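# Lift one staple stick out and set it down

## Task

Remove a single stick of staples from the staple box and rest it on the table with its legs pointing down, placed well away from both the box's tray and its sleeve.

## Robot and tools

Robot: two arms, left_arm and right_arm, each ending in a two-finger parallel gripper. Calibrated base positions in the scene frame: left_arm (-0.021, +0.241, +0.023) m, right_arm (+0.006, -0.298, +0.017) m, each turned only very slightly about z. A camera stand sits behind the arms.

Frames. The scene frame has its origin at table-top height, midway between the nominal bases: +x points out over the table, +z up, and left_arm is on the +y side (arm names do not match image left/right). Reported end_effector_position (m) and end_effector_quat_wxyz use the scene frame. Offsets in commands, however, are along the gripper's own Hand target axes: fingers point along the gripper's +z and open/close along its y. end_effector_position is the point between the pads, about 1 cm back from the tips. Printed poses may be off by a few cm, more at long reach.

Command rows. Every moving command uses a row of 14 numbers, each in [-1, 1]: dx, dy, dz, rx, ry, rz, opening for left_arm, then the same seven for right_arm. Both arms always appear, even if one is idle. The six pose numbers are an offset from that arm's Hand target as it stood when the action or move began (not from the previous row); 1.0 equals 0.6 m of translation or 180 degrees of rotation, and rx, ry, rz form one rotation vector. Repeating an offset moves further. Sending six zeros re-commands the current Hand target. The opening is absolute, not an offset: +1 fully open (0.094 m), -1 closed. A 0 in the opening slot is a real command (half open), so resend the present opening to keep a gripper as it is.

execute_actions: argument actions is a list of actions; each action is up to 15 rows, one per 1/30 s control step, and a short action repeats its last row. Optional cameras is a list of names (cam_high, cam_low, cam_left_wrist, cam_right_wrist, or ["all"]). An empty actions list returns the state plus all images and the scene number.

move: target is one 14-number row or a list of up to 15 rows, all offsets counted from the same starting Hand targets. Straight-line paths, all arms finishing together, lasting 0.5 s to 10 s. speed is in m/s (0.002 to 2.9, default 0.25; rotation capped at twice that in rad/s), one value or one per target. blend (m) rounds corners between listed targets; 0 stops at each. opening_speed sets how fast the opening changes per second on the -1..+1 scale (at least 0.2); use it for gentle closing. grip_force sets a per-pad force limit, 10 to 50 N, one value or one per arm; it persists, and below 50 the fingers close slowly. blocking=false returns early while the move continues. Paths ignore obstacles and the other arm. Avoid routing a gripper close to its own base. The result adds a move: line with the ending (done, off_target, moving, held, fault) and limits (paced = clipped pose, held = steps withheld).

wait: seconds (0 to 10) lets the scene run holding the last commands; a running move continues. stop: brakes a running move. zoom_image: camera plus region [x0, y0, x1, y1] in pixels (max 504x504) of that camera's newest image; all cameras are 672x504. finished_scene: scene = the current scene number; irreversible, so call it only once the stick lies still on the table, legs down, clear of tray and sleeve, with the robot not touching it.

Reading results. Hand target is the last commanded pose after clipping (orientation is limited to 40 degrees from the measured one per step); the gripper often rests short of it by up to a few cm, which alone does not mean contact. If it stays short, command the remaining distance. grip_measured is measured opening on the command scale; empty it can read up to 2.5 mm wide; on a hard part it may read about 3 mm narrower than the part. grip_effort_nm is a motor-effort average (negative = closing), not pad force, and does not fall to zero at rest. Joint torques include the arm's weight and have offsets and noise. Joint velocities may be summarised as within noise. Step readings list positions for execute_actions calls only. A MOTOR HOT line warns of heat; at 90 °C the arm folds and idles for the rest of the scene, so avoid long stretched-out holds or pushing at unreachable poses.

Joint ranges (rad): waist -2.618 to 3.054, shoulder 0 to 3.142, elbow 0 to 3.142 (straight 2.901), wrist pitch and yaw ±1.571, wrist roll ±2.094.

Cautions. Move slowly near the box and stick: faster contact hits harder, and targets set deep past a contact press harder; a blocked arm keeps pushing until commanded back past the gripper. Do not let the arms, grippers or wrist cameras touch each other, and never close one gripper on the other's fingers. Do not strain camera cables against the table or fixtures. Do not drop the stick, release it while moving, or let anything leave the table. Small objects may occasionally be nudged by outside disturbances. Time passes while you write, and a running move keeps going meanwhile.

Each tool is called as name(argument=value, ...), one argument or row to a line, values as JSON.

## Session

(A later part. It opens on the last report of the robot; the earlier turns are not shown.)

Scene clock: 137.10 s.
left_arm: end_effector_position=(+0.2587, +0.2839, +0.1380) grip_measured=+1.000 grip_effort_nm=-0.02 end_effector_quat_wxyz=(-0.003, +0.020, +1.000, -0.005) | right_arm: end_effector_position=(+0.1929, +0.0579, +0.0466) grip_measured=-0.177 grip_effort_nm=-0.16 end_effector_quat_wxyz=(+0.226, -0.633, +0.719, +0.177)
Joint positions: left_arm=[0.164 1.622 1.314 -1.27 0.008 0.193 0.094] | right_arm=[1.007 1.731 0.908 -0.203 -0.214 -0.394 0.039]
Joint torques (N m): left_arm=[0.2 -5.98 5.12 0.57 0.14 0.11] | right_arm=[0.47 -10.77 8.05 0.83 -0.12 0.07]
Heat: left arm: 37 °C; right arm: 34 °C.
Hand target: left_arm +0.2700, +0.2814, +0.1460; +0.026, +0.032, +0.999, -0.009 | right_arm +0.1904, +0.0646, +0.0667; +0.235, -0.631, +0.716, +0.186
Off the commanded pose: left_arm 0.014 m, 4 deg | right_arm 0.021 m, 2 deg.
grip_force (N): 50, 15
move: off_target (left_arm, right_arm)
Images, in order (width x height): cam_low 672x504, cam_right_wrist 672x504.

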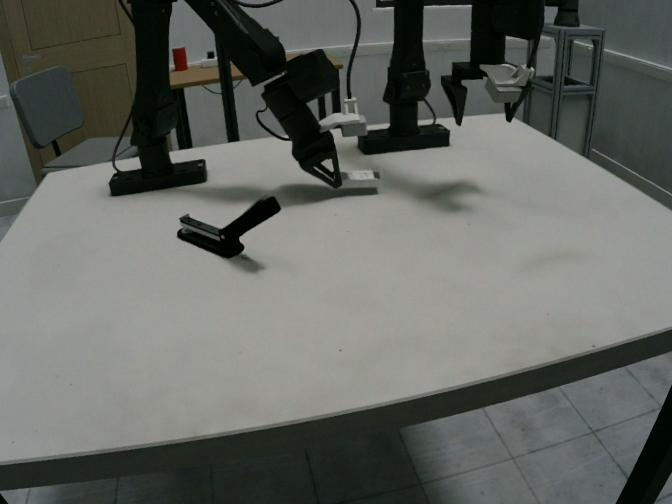

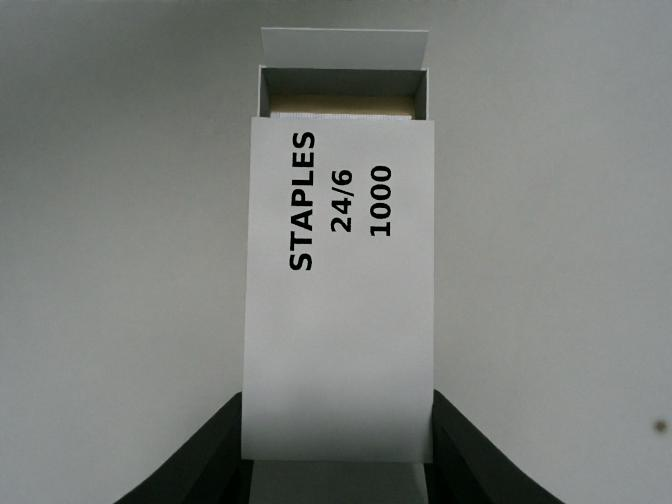

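move(
  target=[0,0,0,0,0,0,1,0.055,-0.237,-0.039,0.057,0,0.082,-0.18],
  cameras=["cam_high","cam_right_wrist","cam_low"],
  speed=0.15,
)

Scene clock: 142.80 s.
left_arm: end_effector_position=(+0.2587, +0.2839, +0.1380) grip_measured=+1.000 grip_effort_nm=-0.02 end_effector_quat_wxyz=(-0.003, +0.020, +1.000, -0.005) | right_arm: end_effector_position=(+0.3287, -0.0007, +0.0720) grip_measured=-0.177 grip_effort_nm=-0.16 end_effector_quat_wxyz=(+0.278, -0.499, +0.808, +0.141)
Joint positions: left_arm=[0.164 1.622 1.314 -1.27 0.008 0.193 0.094] | right_arm=[0.672 1.782 1.052 -0.24 -0.214 -0.385 0.039]
Joint torques (N m): left_arm=[0.08 -6.01 5.04 0.6 0.14 0.11] | right_arm=[0.01 -6.41 8.87 0.9 -0.34 -0.12]
Heat: left arm: 37 °C; right arm: 34 °C.
Hand target: left_arm +0.2700, +0.2814, +0.1460; +0.026, +0.032, +0.999, -0.009 | right_arm +0.3258, +0.0054, +0.0713; +0.264, -0.510, +0.804, +0.150
Off the commanded pose: left_arm 0.014 m, 4 deg | right_arm 0.007 m, 2 deg.
grip_force (N): 50, 15
move: off_target (left_arm)
Images, in order (width x height): cam_high 672x504, cam_low 672x504, cam_right_wrist 672x504.

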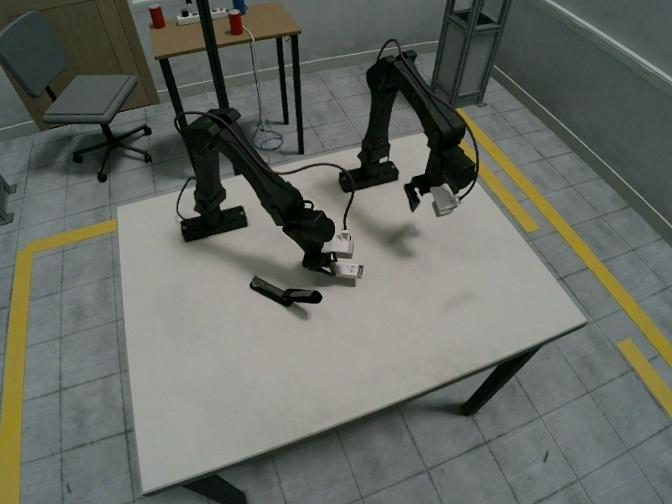

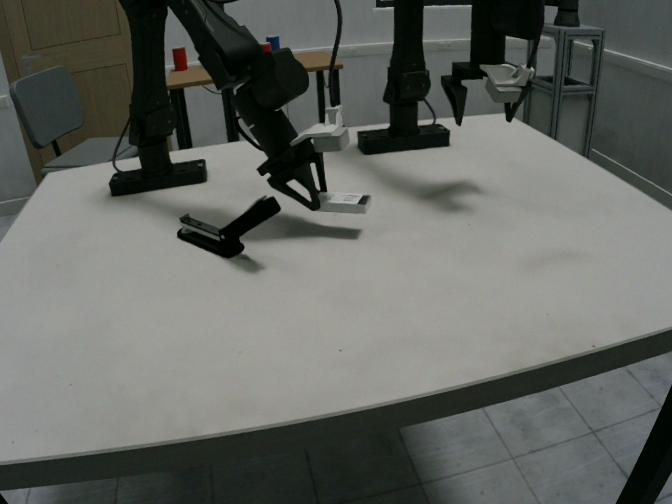

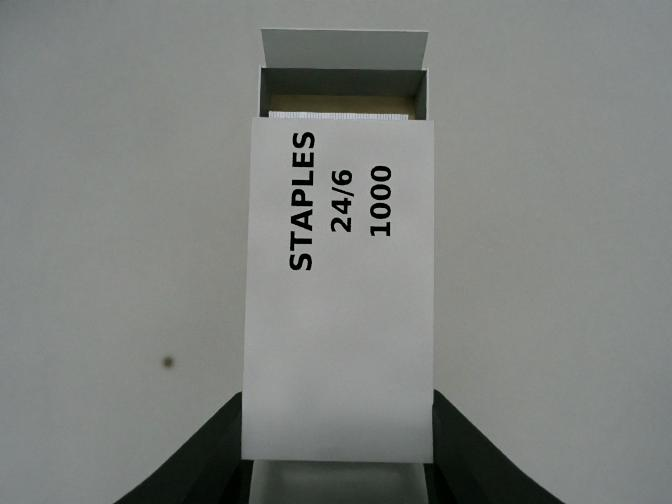

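move(
  target=[0,0,0,0,0,0,1,0.036,0,0.052,0,0,0,-0.18],
  cameras=["cam_low"],
  speed=0.06,
)

zoom_image(
  camera="cam_low",
  region=[260, 150, 400, 255],
)

Scene clock: 146.67 s.
left_arm: end_effector_position=(+0.2587, +0.2839, +0.1380) grip_measured=+1.000 grip_effort_nm=-0.02 end_effector_quat_wxyz=(-0.003, +0.020, +1.000, -0.005) | right_arm: end_effector_position=(+0.3292, -0.0003, +0.0390) grip_measured=-0.177 grip_effort_nm=-0.16 end_effector_quat_wxyz=(+0.263, -0.500, +0.813, +0.139)
Joint positions: left_arm=[0.164 1.622 1.314 -1.27 0.008 0.193 0.094] | right_arm=[0.672 1.865 1.027 -0.164 -0.214 -0.385 0.039]
Joint torques (N m): left_arm=[0.23 -5.91 5.05 0.54 0.17 0.09] | right_arm=[-0.18 -6.97 4.96 1.57 -0.35 -0.14]
Heat: left arm: 37 °C; right arm: 34 °C.
Hand target: left_arm +0.2700, +0.2814, +0.1460; +0.026, +0.032, +0.999, -0.009 | right_arm +0.3269, +0.0053, +0.0334; +0.264, -0.510, +0.804, +0.150
Off the commanded pose: left_arm 0.014 m, 4 deg | right_arm 0.008 m, 2 deg.
grip_force (N): 50, 15
move: off_target (left_arm)
Images, in order (width x height): cam_low 672x504.

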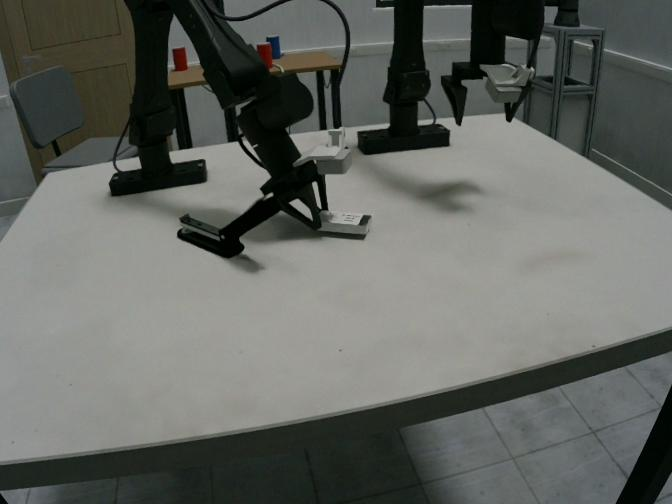

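Scaled by 3.600 from the camera's 672x504 image, which has a finer 960x720 frame.

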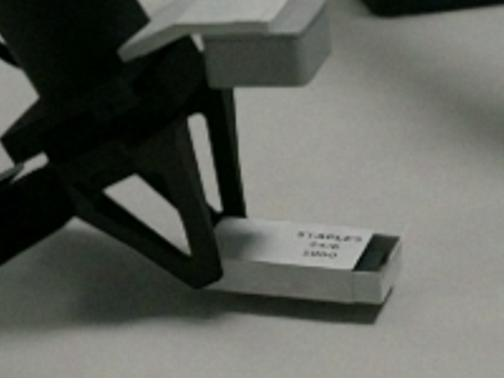

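move(
  target=[0,0,0,0,0,0,1,0.006,0,0.009,0,0,0,-0.18],
  cameras=["cam_low","cam_high"],
  speed=0.04,
)

zoom_image(
  camera="cam_low",
  region=[260, 150, 400, 255],
)

zoom_image(
  camera="cam_high",
  region=[260, 200, 470, 330],
)

Scene clock: 150.73 s.
left_arm: end_effector_position=(+0.2587, +0.2839, +0.1380) grip_measured=+1.000 grip_effort_nm=-0.02 end_effector_quat_wxyz=(-0.003, +0.020, +1.000, -0.005) | right_arm: end_effector_position=(+0.3302, +0.0005, +0.0341) grip_measured=-0.177 grip_effort_nm=-0.16 end_effector_quat_wxyz=(+0.265, -0.501, +0.812, +0.139)
Joint positions: left_arm=[0.164 1.622 1.314 -1.27 0.008 0.193 0.094] | right_arm=[0.672 1.878 1.02 -0.138 -0.214 -0.386 0.039]
Joint torques (N m): left_arm=[0.24 -5.96 5.03 0.58 0.15 0.12] | right_arm=[-0.18 -6.86 4.78 1.56 -0.35 -0.15]
Heat: left arm: 37 °C; right arm: 34 °C.
Hand target: left_arm +0.2700, +0.2814, +0.1460; +0.026, +0.032, +0.999, -0.009 | right_arm +0.3272, +0.0054, +0.0269; +0.264, -0.510, +0.804, +0.150
Off the commanded pose: left_arm 0.014 m, 4 deg | right_arm 0.009 m, 2 deg.
grip_force (N): 50, 15
move: off_target (left_arm)
Images, in order (width x height): cam_high 672x504, cam_low 672x504.

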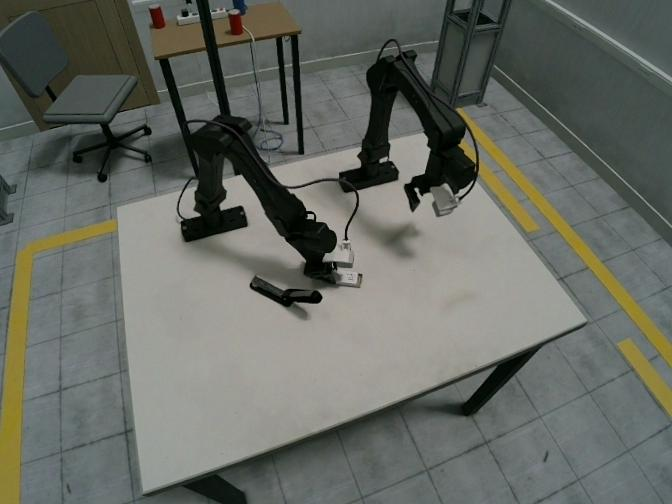

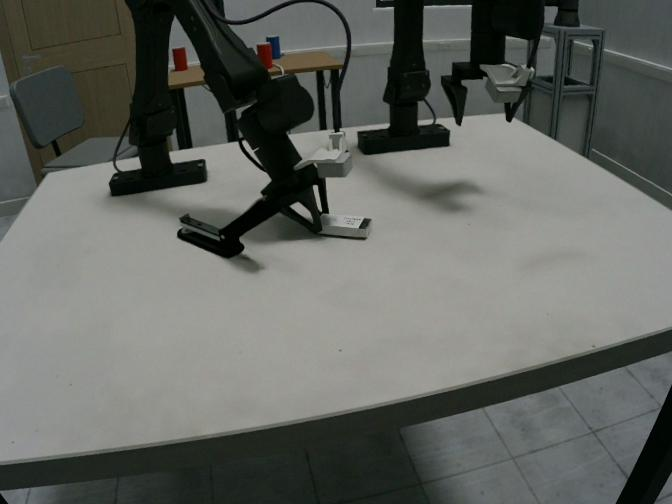

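Scaled by 3.600 from the camera's 672x504 image, which has a finer 960x720 frame.

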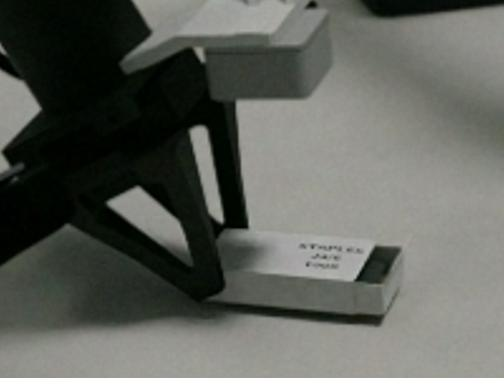

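Scaled by 2.400 from the camera's 672x504 image, which has a finer 960x720 frame.

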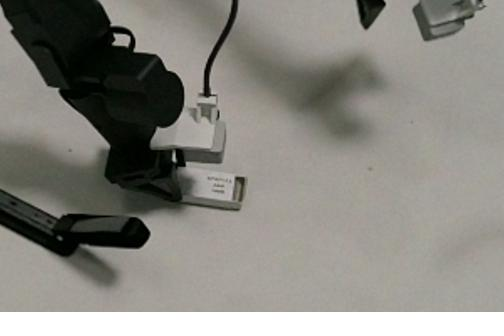

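move(
  target=[-0.26,-0.167,0.027,0.077,0.162,-0.343,1,0.006,0,0.009,0,0,0,-0.18],
  cameras=["all"],
  speed=0.2,
)

Scene clock: 173.00 s.
left_arm: end_effector_position=(+0.4156, +0.1805, +0.1317) grip_measured=+1.000 grip_effort_nm=-0.02 end_effector_quat_wxyz=(-0.140, -0.495, +0.841, -0.166) | right_arm: end_effector_position=(+0.3318, +0.0017, +0.0300) grip_measured=-0.177 grip_effort_nm=-0.16 end_effector_quat_wxyz=(+0.268, -0.501, +0.811, +0.139)
Joint positions: left_arm=[0.042 2.357 2.262 -1.568 0.428 -1.014 0.094] | right_arm=[0.672 1.892 1.015 -0.114 -0.214 -0.386 0.039]
Joint torques (N m): left_arm=[-0.61 -9.4 6.49 0.03 0.41 -0.15] | right_arm=[-0.23 -6.76 4.38 1.58 -0.35 -0.14]
Heat: left arm: 37 °C; right arm: 33 °C.
Hand target: left_arm +0.4199, +0.1713, +0.1396; -0.225, -0.475, +0.841, -0.126 | right_arm +0.3274, +0.0055, +0.0204; +0.264, -0.510, +0.804, +0.150
Off the commanded pose: left_arm 0.013 m, 11 deg | right_arm 0.011 m, 2 deg.
joint sent to its limit (left arm) — joint 4 (wrist pitch), lower limit. The joint targets are off in position and orientation.
grip_force (N): 50, 15
move: off_target (left_arm, right_arm)

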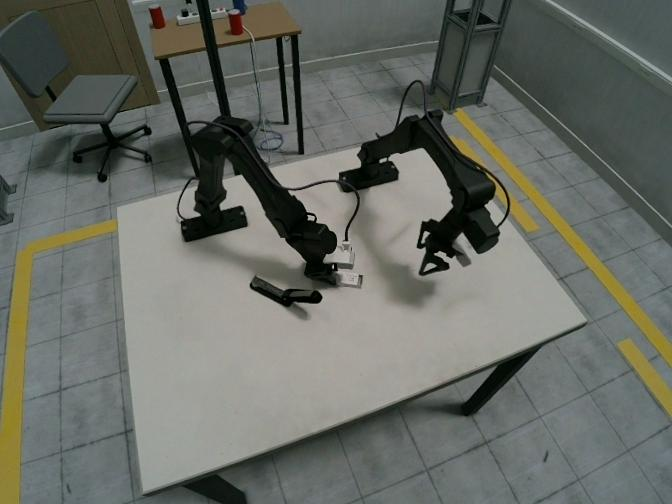

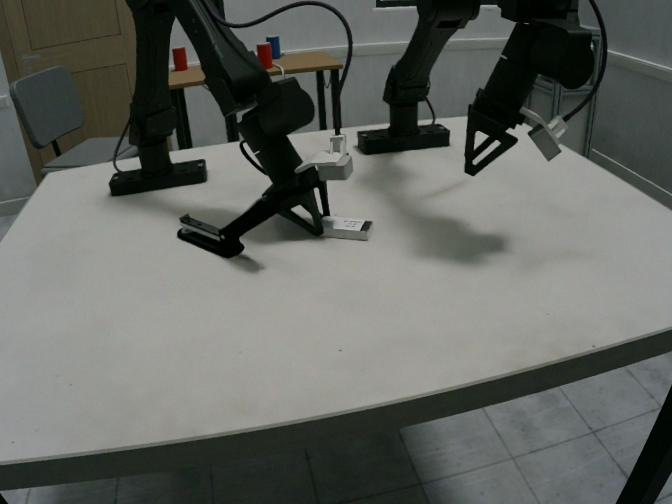

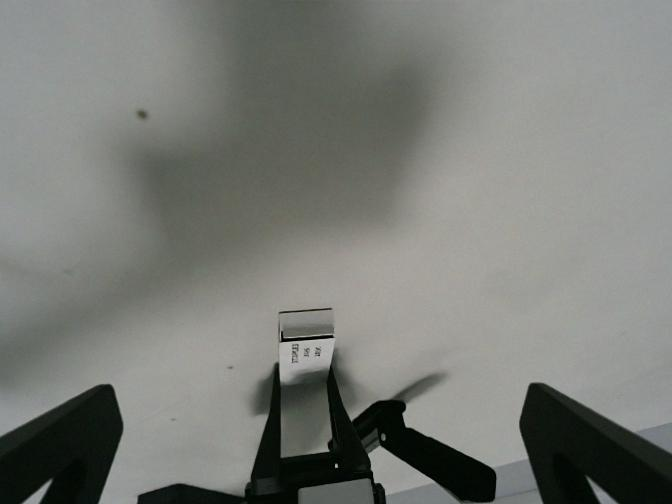

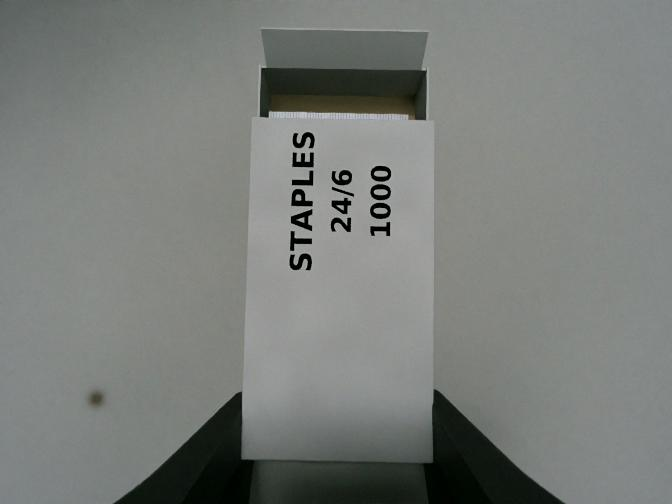

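move(
  target=[0.055,0.02,0.07,0,0,0,1,0,0,0,0,0,0,-0.18],
  cameras=["cam_high","cam_low","cam_left_wrist"],
  speed=0.15,
)

Scene clock: 184.67 s.
left_arm: end_effector_position=(+0.3885, +0.1386, +0.1100) grip_measured=+1.000 grip_effort_nm=-0.02 end_effector_quat_wxyz=(-0.190, -0.473, +0.850, -0.136) | right_arm: end_effector_position=(+0.3318, +0.0017, +0.0300) grip_measured=-0.177 grip_effort_nm=-0.16 end_effector_quat_wxyz=(+0.268, -0.501, +0.811, +0.139)
Joint positions: left_arm=[-0.055 2.357 2.161 -1.56 0.436 -1.04 0.094] | right_arm=[0.672 1.892 1.015 -0.114 -0.214 -0.386 0.039]
Joint torques (N m): left_arm=[-0.36 -11.43 3.43 -0.13 0.39 -0.17] | right_arm=[-0.21 -6.79 4.37 1.58 -0.35 -0.15]
Heat: left arm: 37 °C; right arm: 33 °C.
Hand target: left_arm +0.3840, +0.1351, +0.1197; -0.225, -0.475, +0.841, -0.126 | right_arm +0.3274, +0.0055, +0.0204; +0.264, -0.510, +0.804, +0.150
Off the commanded pose: left_arm 0.011 m, 4 deg | right_arm 0.011 m, 2 deg.
joint sent to its limit (left arm) — joint 4 (wrist pitch), lower limit. The joint targets are off in position and orientation.
grip_force (N): 50, 15
move: off_target (left_arm, right_arm)
Images, in order (width x height): cam_high 672x504, cam_low 672x504, cam_left_wrist 672x504.

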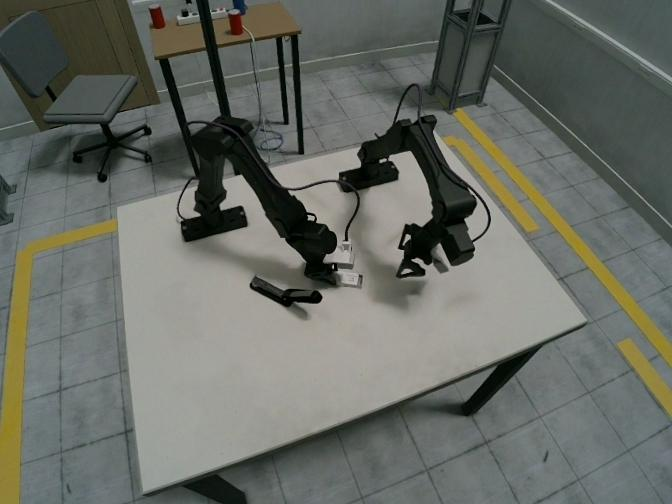

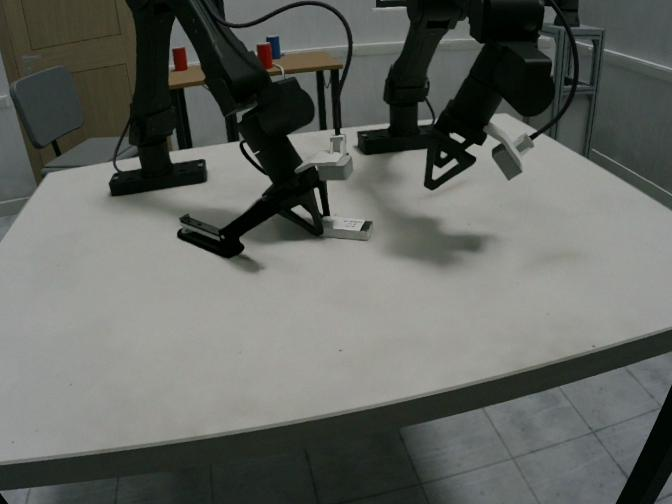

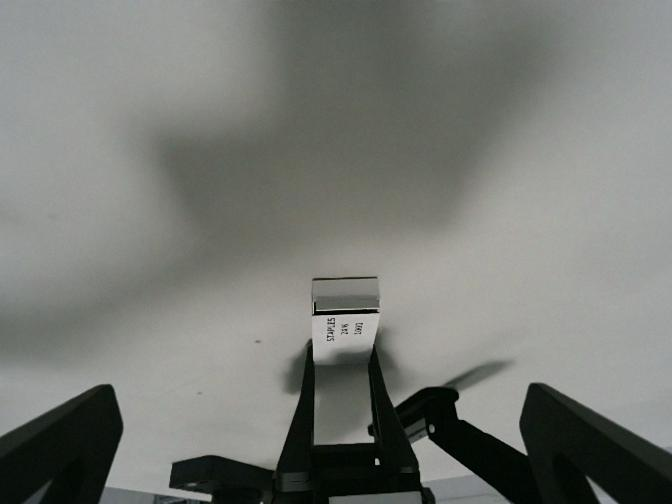

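move(
  target=[0.055,-0.012,0.138,0,0,0,1,0,0,0,0,0,0,-0.18],
  cameras=["cam_high","cam_low","cam_left_wrist"],
  speed=0.12,
)

Scene clock: 192.10 s.
left_arm: end_effector_position=(+0.3481, +0.0753, +0.0452) grip_measured=+1.000 grip_effort_nm=-0.02 end_effector_quat_wxyz=(-0.237, -0.468, +0.845, -0.100) | right_arm: end_effector_position=(+0.3318, +0.0017, +0.0300) grip_measured=-0.177 grip_effort_nm=-0.16 end_effector_quat_wxyz=(+0.268, -0.501, +0.811, +0.139)
Joint positions: left_arm=[-0.211 2.357 1.882 -1.336 0.467 -1.176 0.094] | right_arm=[0.672 1.892 1.015 -0.114 -0.214 -0.386 0.039]
Joint torques (N m): left_arm=[0.02 -14.05 3.15 0.14 0.42 -0.16] | right_arm=[-0.21 -6.76 4.4 1.57 -0.35 -0.14]
Heat: left arm: 36 °C; right arm: 33 °C.
Hand target: left_arm +0.3539, +0.0716, +0.0644; -0.225, -0.475, +0.841, -0.126 | right_arm +0.3274, +0.0055, +0.0204; +0.264, -0.510, +0.804, +0.150
Off the commanded pose: left_arm 0.020 m, 3 deg | right_arm 0.011 m, 2 deg.
grip_force (N): 50, 15
move: off_target (left_arm, right_arm)
Images, in order (width x height): cam_high 672x504, cam_low 672x504, cam_left_wrist 672x504.

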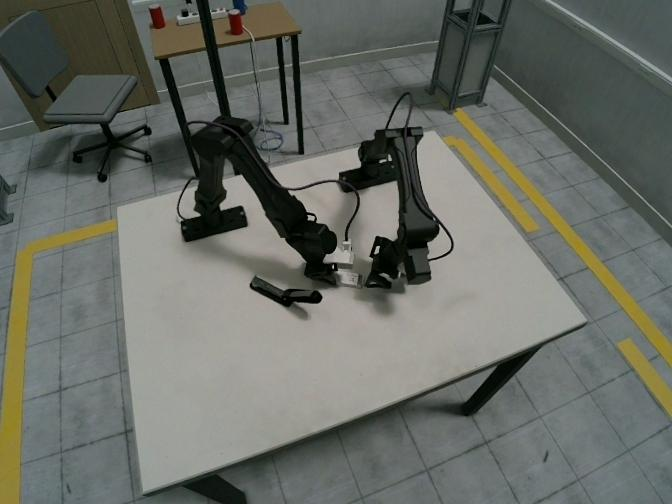

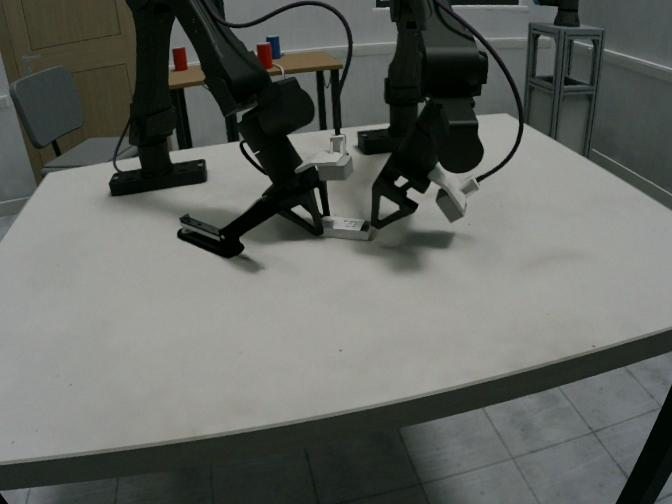

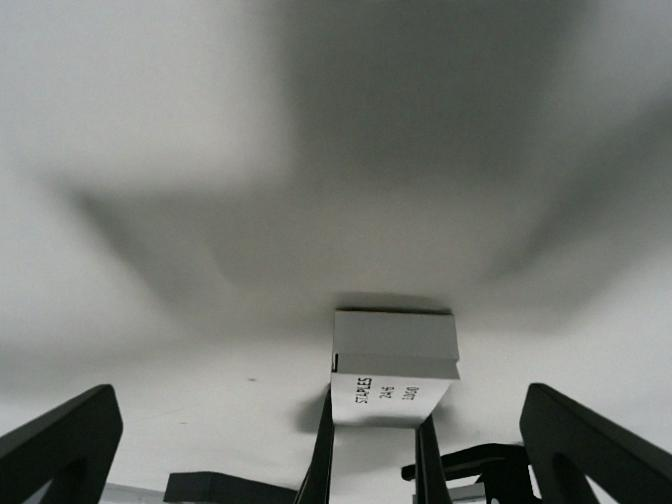

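move(
  target=[0.029,-0.035,0.017,0,0,0,1,0,0,0,0,0,0,-0.18],
  cameras=["cam_low","cam_left_wrist"],
  speed=0.1,
)

Scene clock: 197.40 s.
left_arm: end_effector_position=(+0.3514, +0.0493, +0.0559) grip_measured=+1.000 grip_effort_nm=-0.02 end_effector_quat_wxyz=(-0.229, -0.468, +0.847, -0.106) | right_arm: end_effector_position=(+0.3318, +0.0017, +0.0300) grip_measured=-0.177 grip_effort_nm=-0.16 end_effector_quat_wxyz=(+0.268, -0.501, +0.811, +0.139)
Joint positions: left_arm=[-0.268 2.357 1.932 -1.336 0.476 -1.242 0.094] | right_arm=[0.672 1.892 1.015 -0.114 -0.214 -0.386 0.039]
Joint torques (N m): left_arm=[-0.02 -9.76 6.37 0.16 0.42 -0.15] | right_arm=[-0.2 -6.78 4.38 1.57 -0.35 -0.15]
Heat: left arm: 36 °C; right arm: 33 °C.
Hand target: left_arm +0.3614, +0.0435, +0.0642; -0.225, -0.475, +0.841, -0.126 | right_arm +0.3274, +0.0055, +0.0204; +0.264, -0.510, +0.804, +0.150
Off the commanded pose: left_arm 0.014 m, 3 deg | right_arm 0.011 m, 2 deg.
grip_force (N): 50, 15
move: off_target (left_arm, right_arm)
Images, in order (width x height): cam_low 672x504, cam_left_wrist 672x504.

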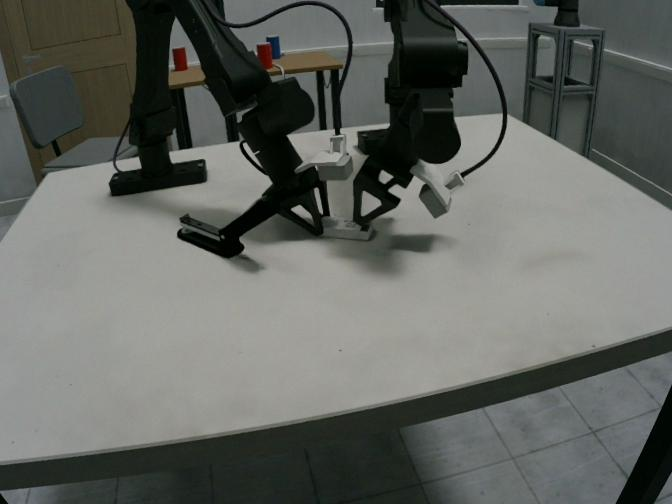

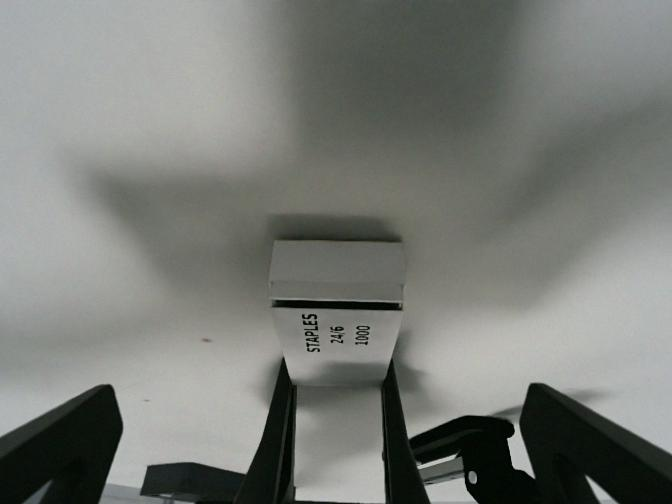

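move(
  target=[-0.011,-0.006,0.04,0,0,0,1,0,0,0,0,0,0,-0.18],
  cameras=["cam_low","cam_left_wrist"],
  speed=0.06,
)

zoom_image(
  camera="cam_low",
  region=[280, 150, 440, 270],
)

Scene clock: 203.60 s.
left_arm: end_effector_position=(+0.3640, +0.0457, +0.0418) grip_measured=+1.000 grip_effort_nm=-0.02 end_effector_quat_wxyz=(-0.214, -0.472, +0.847, -0.120) | right_arm: end_effector_position=(+0.3318, +0.0017, +0.0300) grip_measured=-0.177 grip_effort_nm=-0.16 end_effector_quat_wxyz=(+0.268, -0.501, +0.811, +0.139)
Joint positions: left_arm=[-0.268 2.38 1.923 -1.258 0.476 -1.261 0.094] | right_arm=[0.672 1.892 1.015 -0.114 -0.214 -0.386 0.039]
Joint torques (N m): left_arm=[-0.77 -9.72 3.48 0.29 0.43 -0.14] | right_arm=[-0.21 -6.76 4.38 1.57 -0.36 -0.14]
Heat: left arm: 36 °C; right arm: 33 °C.
Hand target: left_arm +0.3612, +0.0363, +0.0401; -0.225, -0.475, +0.841, -0.126 | right_arm +0.3274, +0.0055, +0.0204; +0.264, -0.510, +0.804, +0.150
Off the commanded pose: left_arm 0.010 m, 2 deg | right_arm 0.011 m, 2 deg.
grip_force (N): 50, 15
move: off_target (right_arm)
Images, in order (width x height): cam_low 672x504, cam_left_wrist 672x504.

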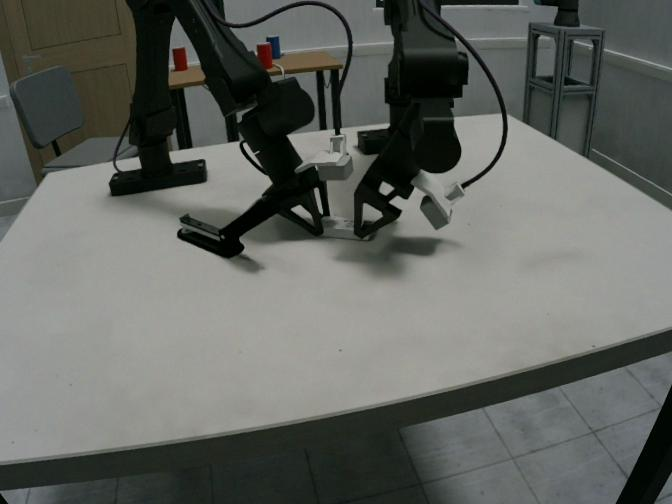

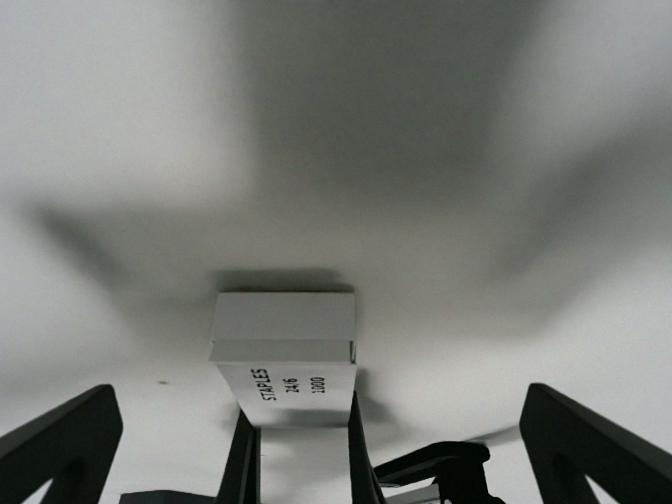

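Scaled by 3.150 from the camera's 672x504 image, which has a finer 960x720 frame.

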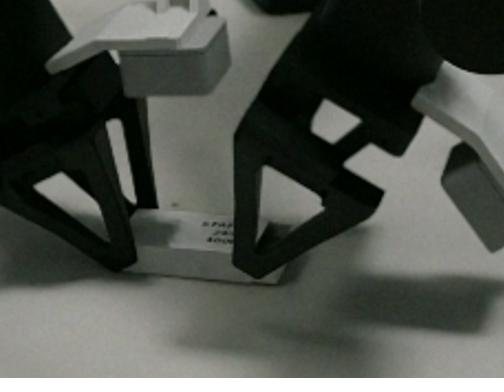

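move(
  target=[-0.0127,0.0205,0.031,0,0,0,1,0,0,0,0,0,0,-0.18],
  cameras=["cam_left_wrist"],
  speed=0.06,
)

Scene clock: 208.90 s.
left_arm: end_effector_position=(+0.3471, +0.0457, +0.0154) grip_measured=+1.000 grip_effort_nm=-0.02 end_effector_quat_wxyz=(-0.235, -0.474, +0.840, -0.118) | right_arm: end_effector_position=(+0.3318, +0.0017, +0.0300) grip_measured=-0.177 grip_effort_nm=-0.16 end_effector_quat_wxyz=(+0.268, -0.501, +0.811, +0.139)
Joint positions: left_arm=[-0.268 2.38 1.799 -1.169 0.505 -1.261 0.094] | right_arm=[0.672 1.892 1.015 -0.114 -0.214 -0.386 0.039]
Joint torques (N m): left_arm=[-0.66 -11.6 2.59 0.32 0.2 -0.15] | right_arm=[-0.21 -6.78 4.37 1.57 -0.36 -0.14]
Heat: left arm: 35 °C; right arm: 33 °C.
Hand target: left_arm +0.3492, +0.0404, +0.0202; -0.225, -0.475, +0.841, -0.126 | right_arm +0.3274, +0.0055, +0.0204; +0.264, -0.510, +0.804, +0.150
Off the commanded pose: left_arm 0.007 m, 1 deg | right_arm 0.011 m, 2 deg.
grip_force (N): 50, 15
move: off_target (right_arm)
Images, in order (width x height): cam_left_wrist 672x504.

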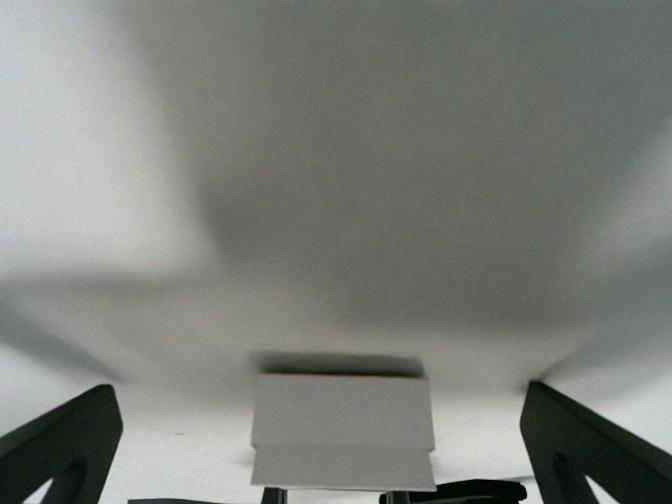

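move(
  target=[0,-0.006,0,0,0,0,-0.1,0,0,0,0,0,0,-0.18],
  cameras=["cam_left_wrist"],
  speed=0.06,
  grip_force=[20,25],
  opening_speed=0.4,
)

Scene clock: 218.23 s.
left_arm: end_effector_position=(+0.3498, +0.0440, +0.0150) grip_measured=-0.098 grip_effort_nm=-0.15 end_effector_quat_wxyz=(-0.231, -0.472, +0.842, -0.123) | right_arm: end_effector_position=(+0.3318, +0.0017, +0.0300) grip_measured=-0.177 grip_effort_nm=-0.16 end_effector_quat_wxyz=(+0.268, -0.501, +0.811, +0.139)
Joint positions: left_arm=[-0.27 2.38 1.799 -1.155 0.506 -1.261 0.042] | right_arm=[0.672 1.892 1.015 -0.114 -0.214 -0.386 0.039]
Joint torques (N m): left_arm=[-0.77 -10.54 4.25 0.16 0.2 -0.2] | right_arm=[-0.2 -6.78 4.38 1.58 -0.35 -0.15]
Heat: left arm: 34 °C; right arm: 33 °C.
Hand target: left_arm +0.3523, +0.0385, +0.0202; -0.225, -0.475, +0.841, -0.126 | right_arm +0.3274, +0.0055, +0.0204; +0.264, -0.510, +0.804, +0.150
Off the commanded pose: left_arm 0.008 m, 1 deg | right_arm 0.011 m, 2 deg.
grip_force (N): 20, 25
move: off_target (right_arm)
Images, in order (width x height): cam_left_wrist 672x504.

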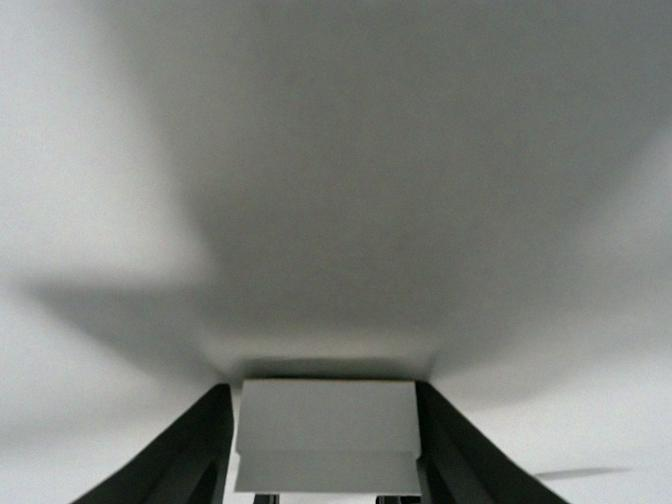

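move(
  target=[0,0,0,0,0,0,-0.22,0,0,0,0,0,0,-0.18],
  opening_speed=0.3,
  cameras=[],
)

move(
  target=[-0.0505,0,-0.029,0,0,0,-0.22,0,0,0,0,0,0,-0.19],
  speed=0.05,
  cameras=["cam_high","cam_low","cam_left_wrist","cam_right_wrist"],
)

Scene clock: 222.77 s.
left_arm: end_effector_position=(+0.3498, +0.0440, +0.0150) grip_measured=-0.214 grip_effort_nm=-0.35 end_effector_quat_wxyz=(-0.231, -0.472, +0.842, -0.123) | right_arm: end_effector_position=(+0.3318, +0.0017, +0.0300) grip_measured=-0.177 grip_effort_nm=-0.13 end_effector_quat_wxyz=(+0.269, -0.505, +0.809, +0.138)
Joint positions: left_arm=[-0.27 2.38 1.799 -1.155 0.506 -1.261 0.037] | right_arm=[0.672 1.892 1.015 -0.114 -0.214 -0.397 0.039]
Joint torques (N m): left_arm=[-0.76 -10.66 4.4 0.15 0.19 -0.2] | right_arm=[-0.2 -6.76 4.38 1.57 -0.36 -0.14]
Heat: left arm: 34 °C; right arm: 33 °C.
Hand target: left_arm +0.3523, +0.0385, +0.0202; -0.225, -0.475, +0.841, -0.126 | right_arm +0.3274, +0.0055, +0.0204; +0.264, -0.510, +0.804, +0.150
Off the commanded pose: left_arm 0.008 m, 1 deg | right_arm 0.011 m, 2 deg.
grip_force (N): 20, 25
move: off_target (right_arm)
No camera images: "cameras" was empty.

Scene clock: 224.20 s.
left_arm: end_effector_position=(+0.3561, +0.0555, +0.0192) grip_measured=-0.214 grip_effort_nm=-0.35 end_effector_quat_wxyz=(-0.244, -0.468, +0.840, -0.126) | right_arm: end_effector_position=(+0.3355, +0.0118, +0.0370) grip_measured=-0.187 grip_effort_nm=-0.16 end_effector_quat_wxyz=(+0.289, -0.504, +0.801, +0.147)
Joint positions: left_arm=[-0.233 2.414 1.865 -1.227 0.522 -1.206 0.037] | right_arm=[0.682 1.892 1.015 -0.066 -0.223 -0.386 0.038]
Joint torques (N m): left_arm=[2.3 -9.29 6.34 -0.12 0.06 0.12] | right_arm=[-0.21 -6.93 4.45 1.14 -0.27 -0.13]
Heat: left arm: 35 °C; right arm: 33 °C.
Hand target: left_arm +0.3704, +0.0684, +0.0202; -0.225, -0.475, +0.841, -0.126 | right_arm +0.3274, +0.0055, +0.0204; +0.264, -0.510, +0.804, +0.150
Off the commanded pose: left_arm 0.019 m, 2 deg | right_arm 0.019 m, 3 deg.
grip_force (N): 20, 25
move: off_target (left_arm, right_arm)

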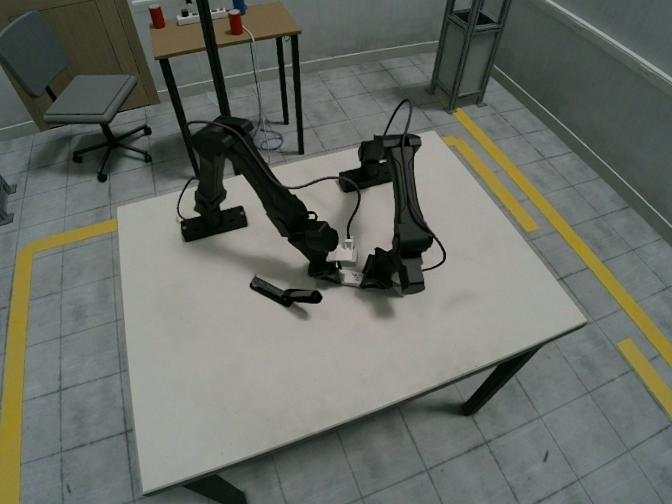

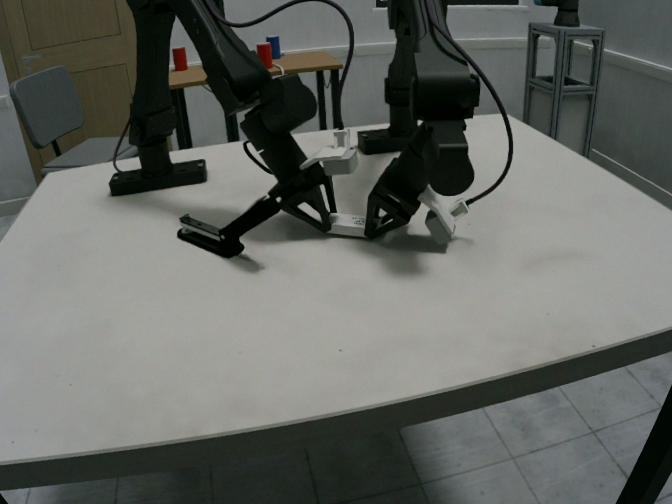

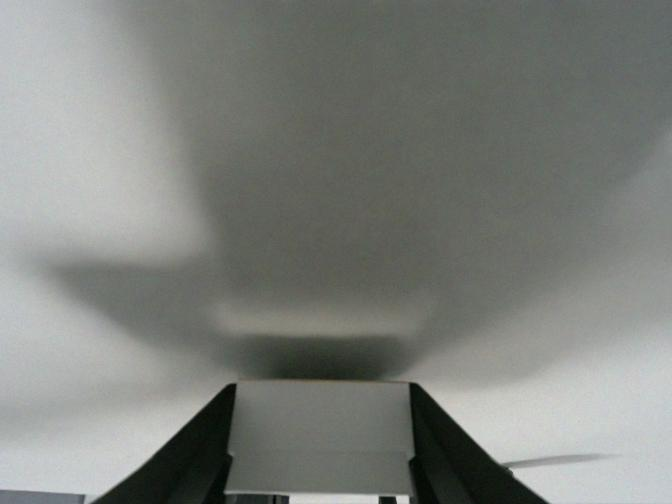

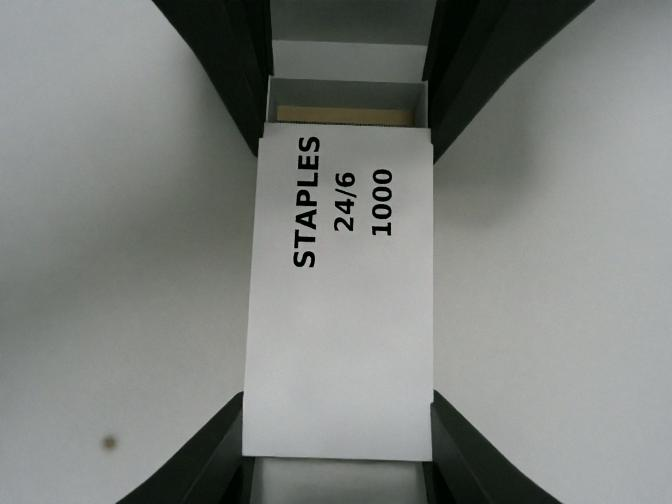

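move(
  target=[0.0137,0,0.008,0,0,0,0.1,0,0,0,0,0,0,-0.19],
  speed=0.05,
  opening_speed=0.5,
  cameras=["cam_low","cam_left_wrist","cam_right_wrist"],
)

Scene clock: 229.30 s.
left_arm: end_effector_position=(+0.3613, +0.0642, +0.0169) grip_measured=+0.098 grip_effort_nm=0.11 end_effector_quat_wxyz=(-0.233, -0.474, +0.840, -0.123) | right_arm: end_effector_position=(+0.3342, +0.0108, +0.0354) grip_measured=-0.187 grip_effort_nm=-0.16 end_effector_quat_wxyz=(+0.287, -0.504, +0.801, +0.147)
Joint positions: left_arm=[-0.218 2.414 1.865 -1.218 0.5 -1.206 0.052] | right_arm=[0.682 1.892 1.011 -0.066 -0.223 -0.386 0.038]
Joint torques (N m): left_arm=[-0.43 -10.47 4.38 0.17 0.14 -0.1] | right_arm=[-0.21 -6.9 4.67 1.14 -0.27 -0.13]
Heat: left arm: 35 °C; right arm: 33 °C.
Hand target: left_arm +0.3655, +0.0603, +0.0201; -0.225, -0.475, +0.841, -0.126 | right_arm +0.3274, +0.0055, +0.0204; +0.264, -0.510, +0.804, +0.150
Off the commanded pose: left_arm 0.007 m, 1 deg | right_arm 0.017 m, 3 deg.
grip_force (N): 20, 25
move: off_target (right_arm)
Images, in order (width x height): cam_low 672x504, cam_left_wrist 672x504, cam_right_wrist 672x504.

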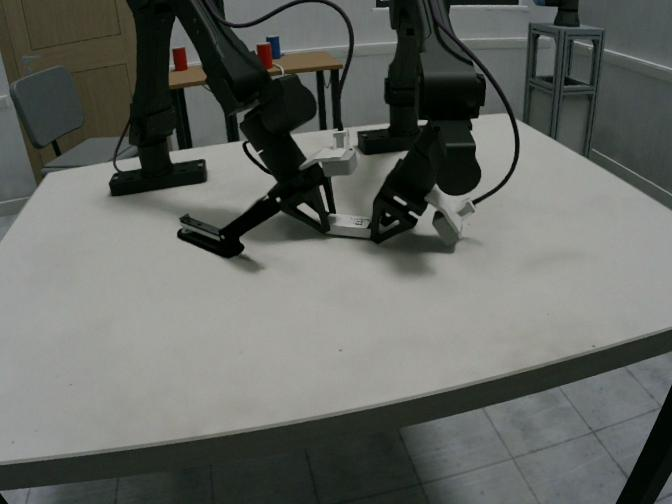

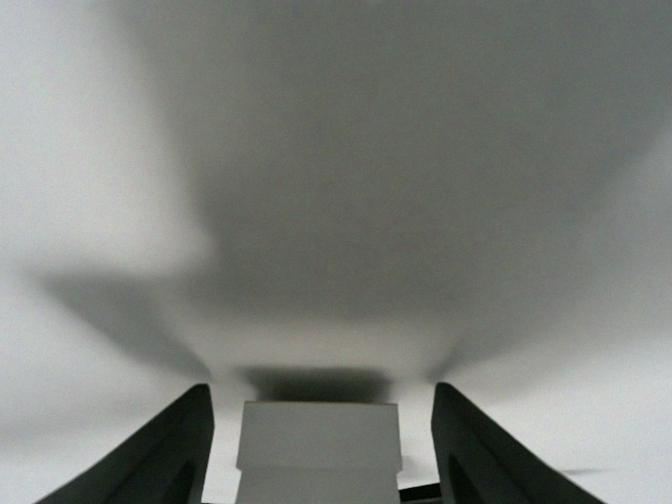

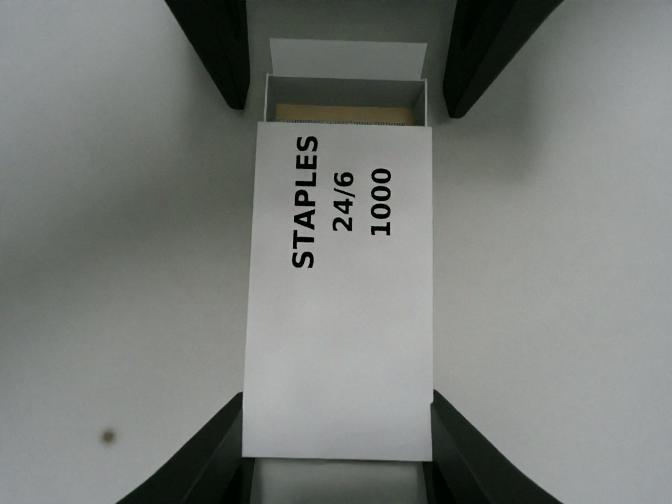

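move(
  target=[0,0,0,0,0,0,-0.25,0,0,0,0,0,0,-0.19],
  opening_speed=0.4,
  cameras=["cam_left_wrist","cam_right_wrist"],
)

Scene clock: 234.13 s.
left_arm: end_effector_position=(+0.3613, +0.0642, +0.0169) grip_measured=-0.232 grip_effort_nm=-0.49 end_effector_quat_wxyz=(-0.233, -0.474, +0.840, -0.123) | right_arm: end_effector_position=(+0.3347, +0.0103, +0.0354) grip_measured=-0.187 grip_effort_nm=-0.16 end_effector_quat_wxyz=(+0.287, -0.503, +0.802, +0.147)
Joint positions: left_arm=[-0.218 2.414 1.865 -1.218 0.5 -1.206 0.036] | right_arm=[0.68 1.892 1.011 -0.066 -0.223 -0.386 0.038]
Joint torques (N m): left_arm=[-0.38 -10.37 4.51 0.14 0.15 -0.1] | right_arm=[-0.21 -6.9 4.67 1.14 -0.27 -0.13]
Heat: left arm: 35 °C; right arm: 33 °C.
Hand target: left_arm +0.3655, +0.0603, +0.0201; -0.225, -0.475, +0.841, -0.126 | right_arm +0.3274, +0.0055, +0.0204; +0.264, -0.510, +0.804, +0.150
Off the commanded pose: left_arm 0.007 m, 1 deg | right_arm 0.017 m, 3 deg.
grip_force (N): 20, 25
move: off_target (right_arm)
Images, in order (width x height): cam_left_wrist 672x504, cam_right_wrist 672x504.

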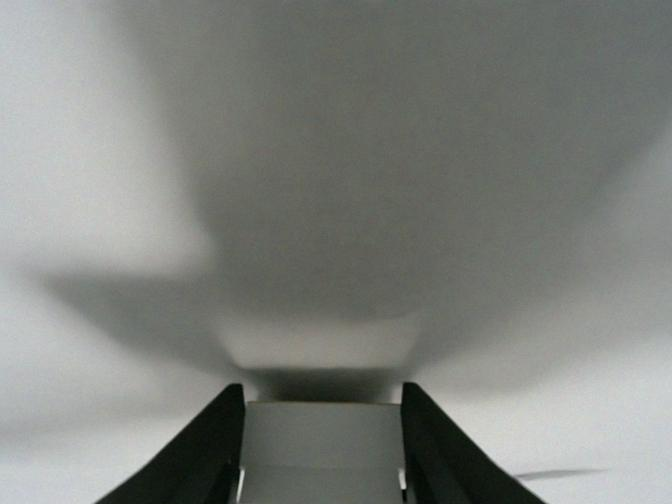

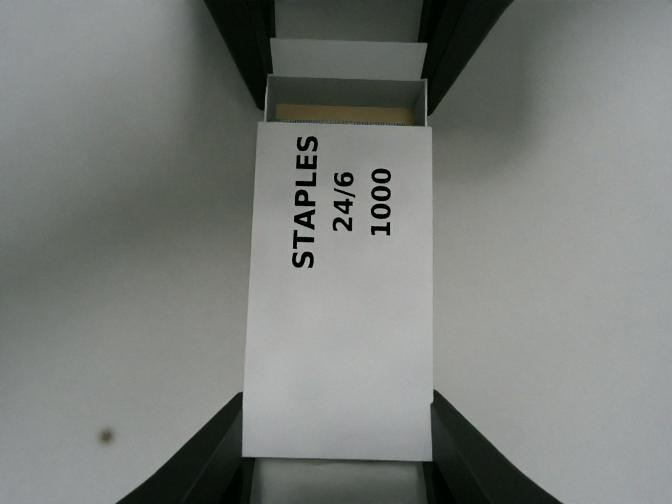

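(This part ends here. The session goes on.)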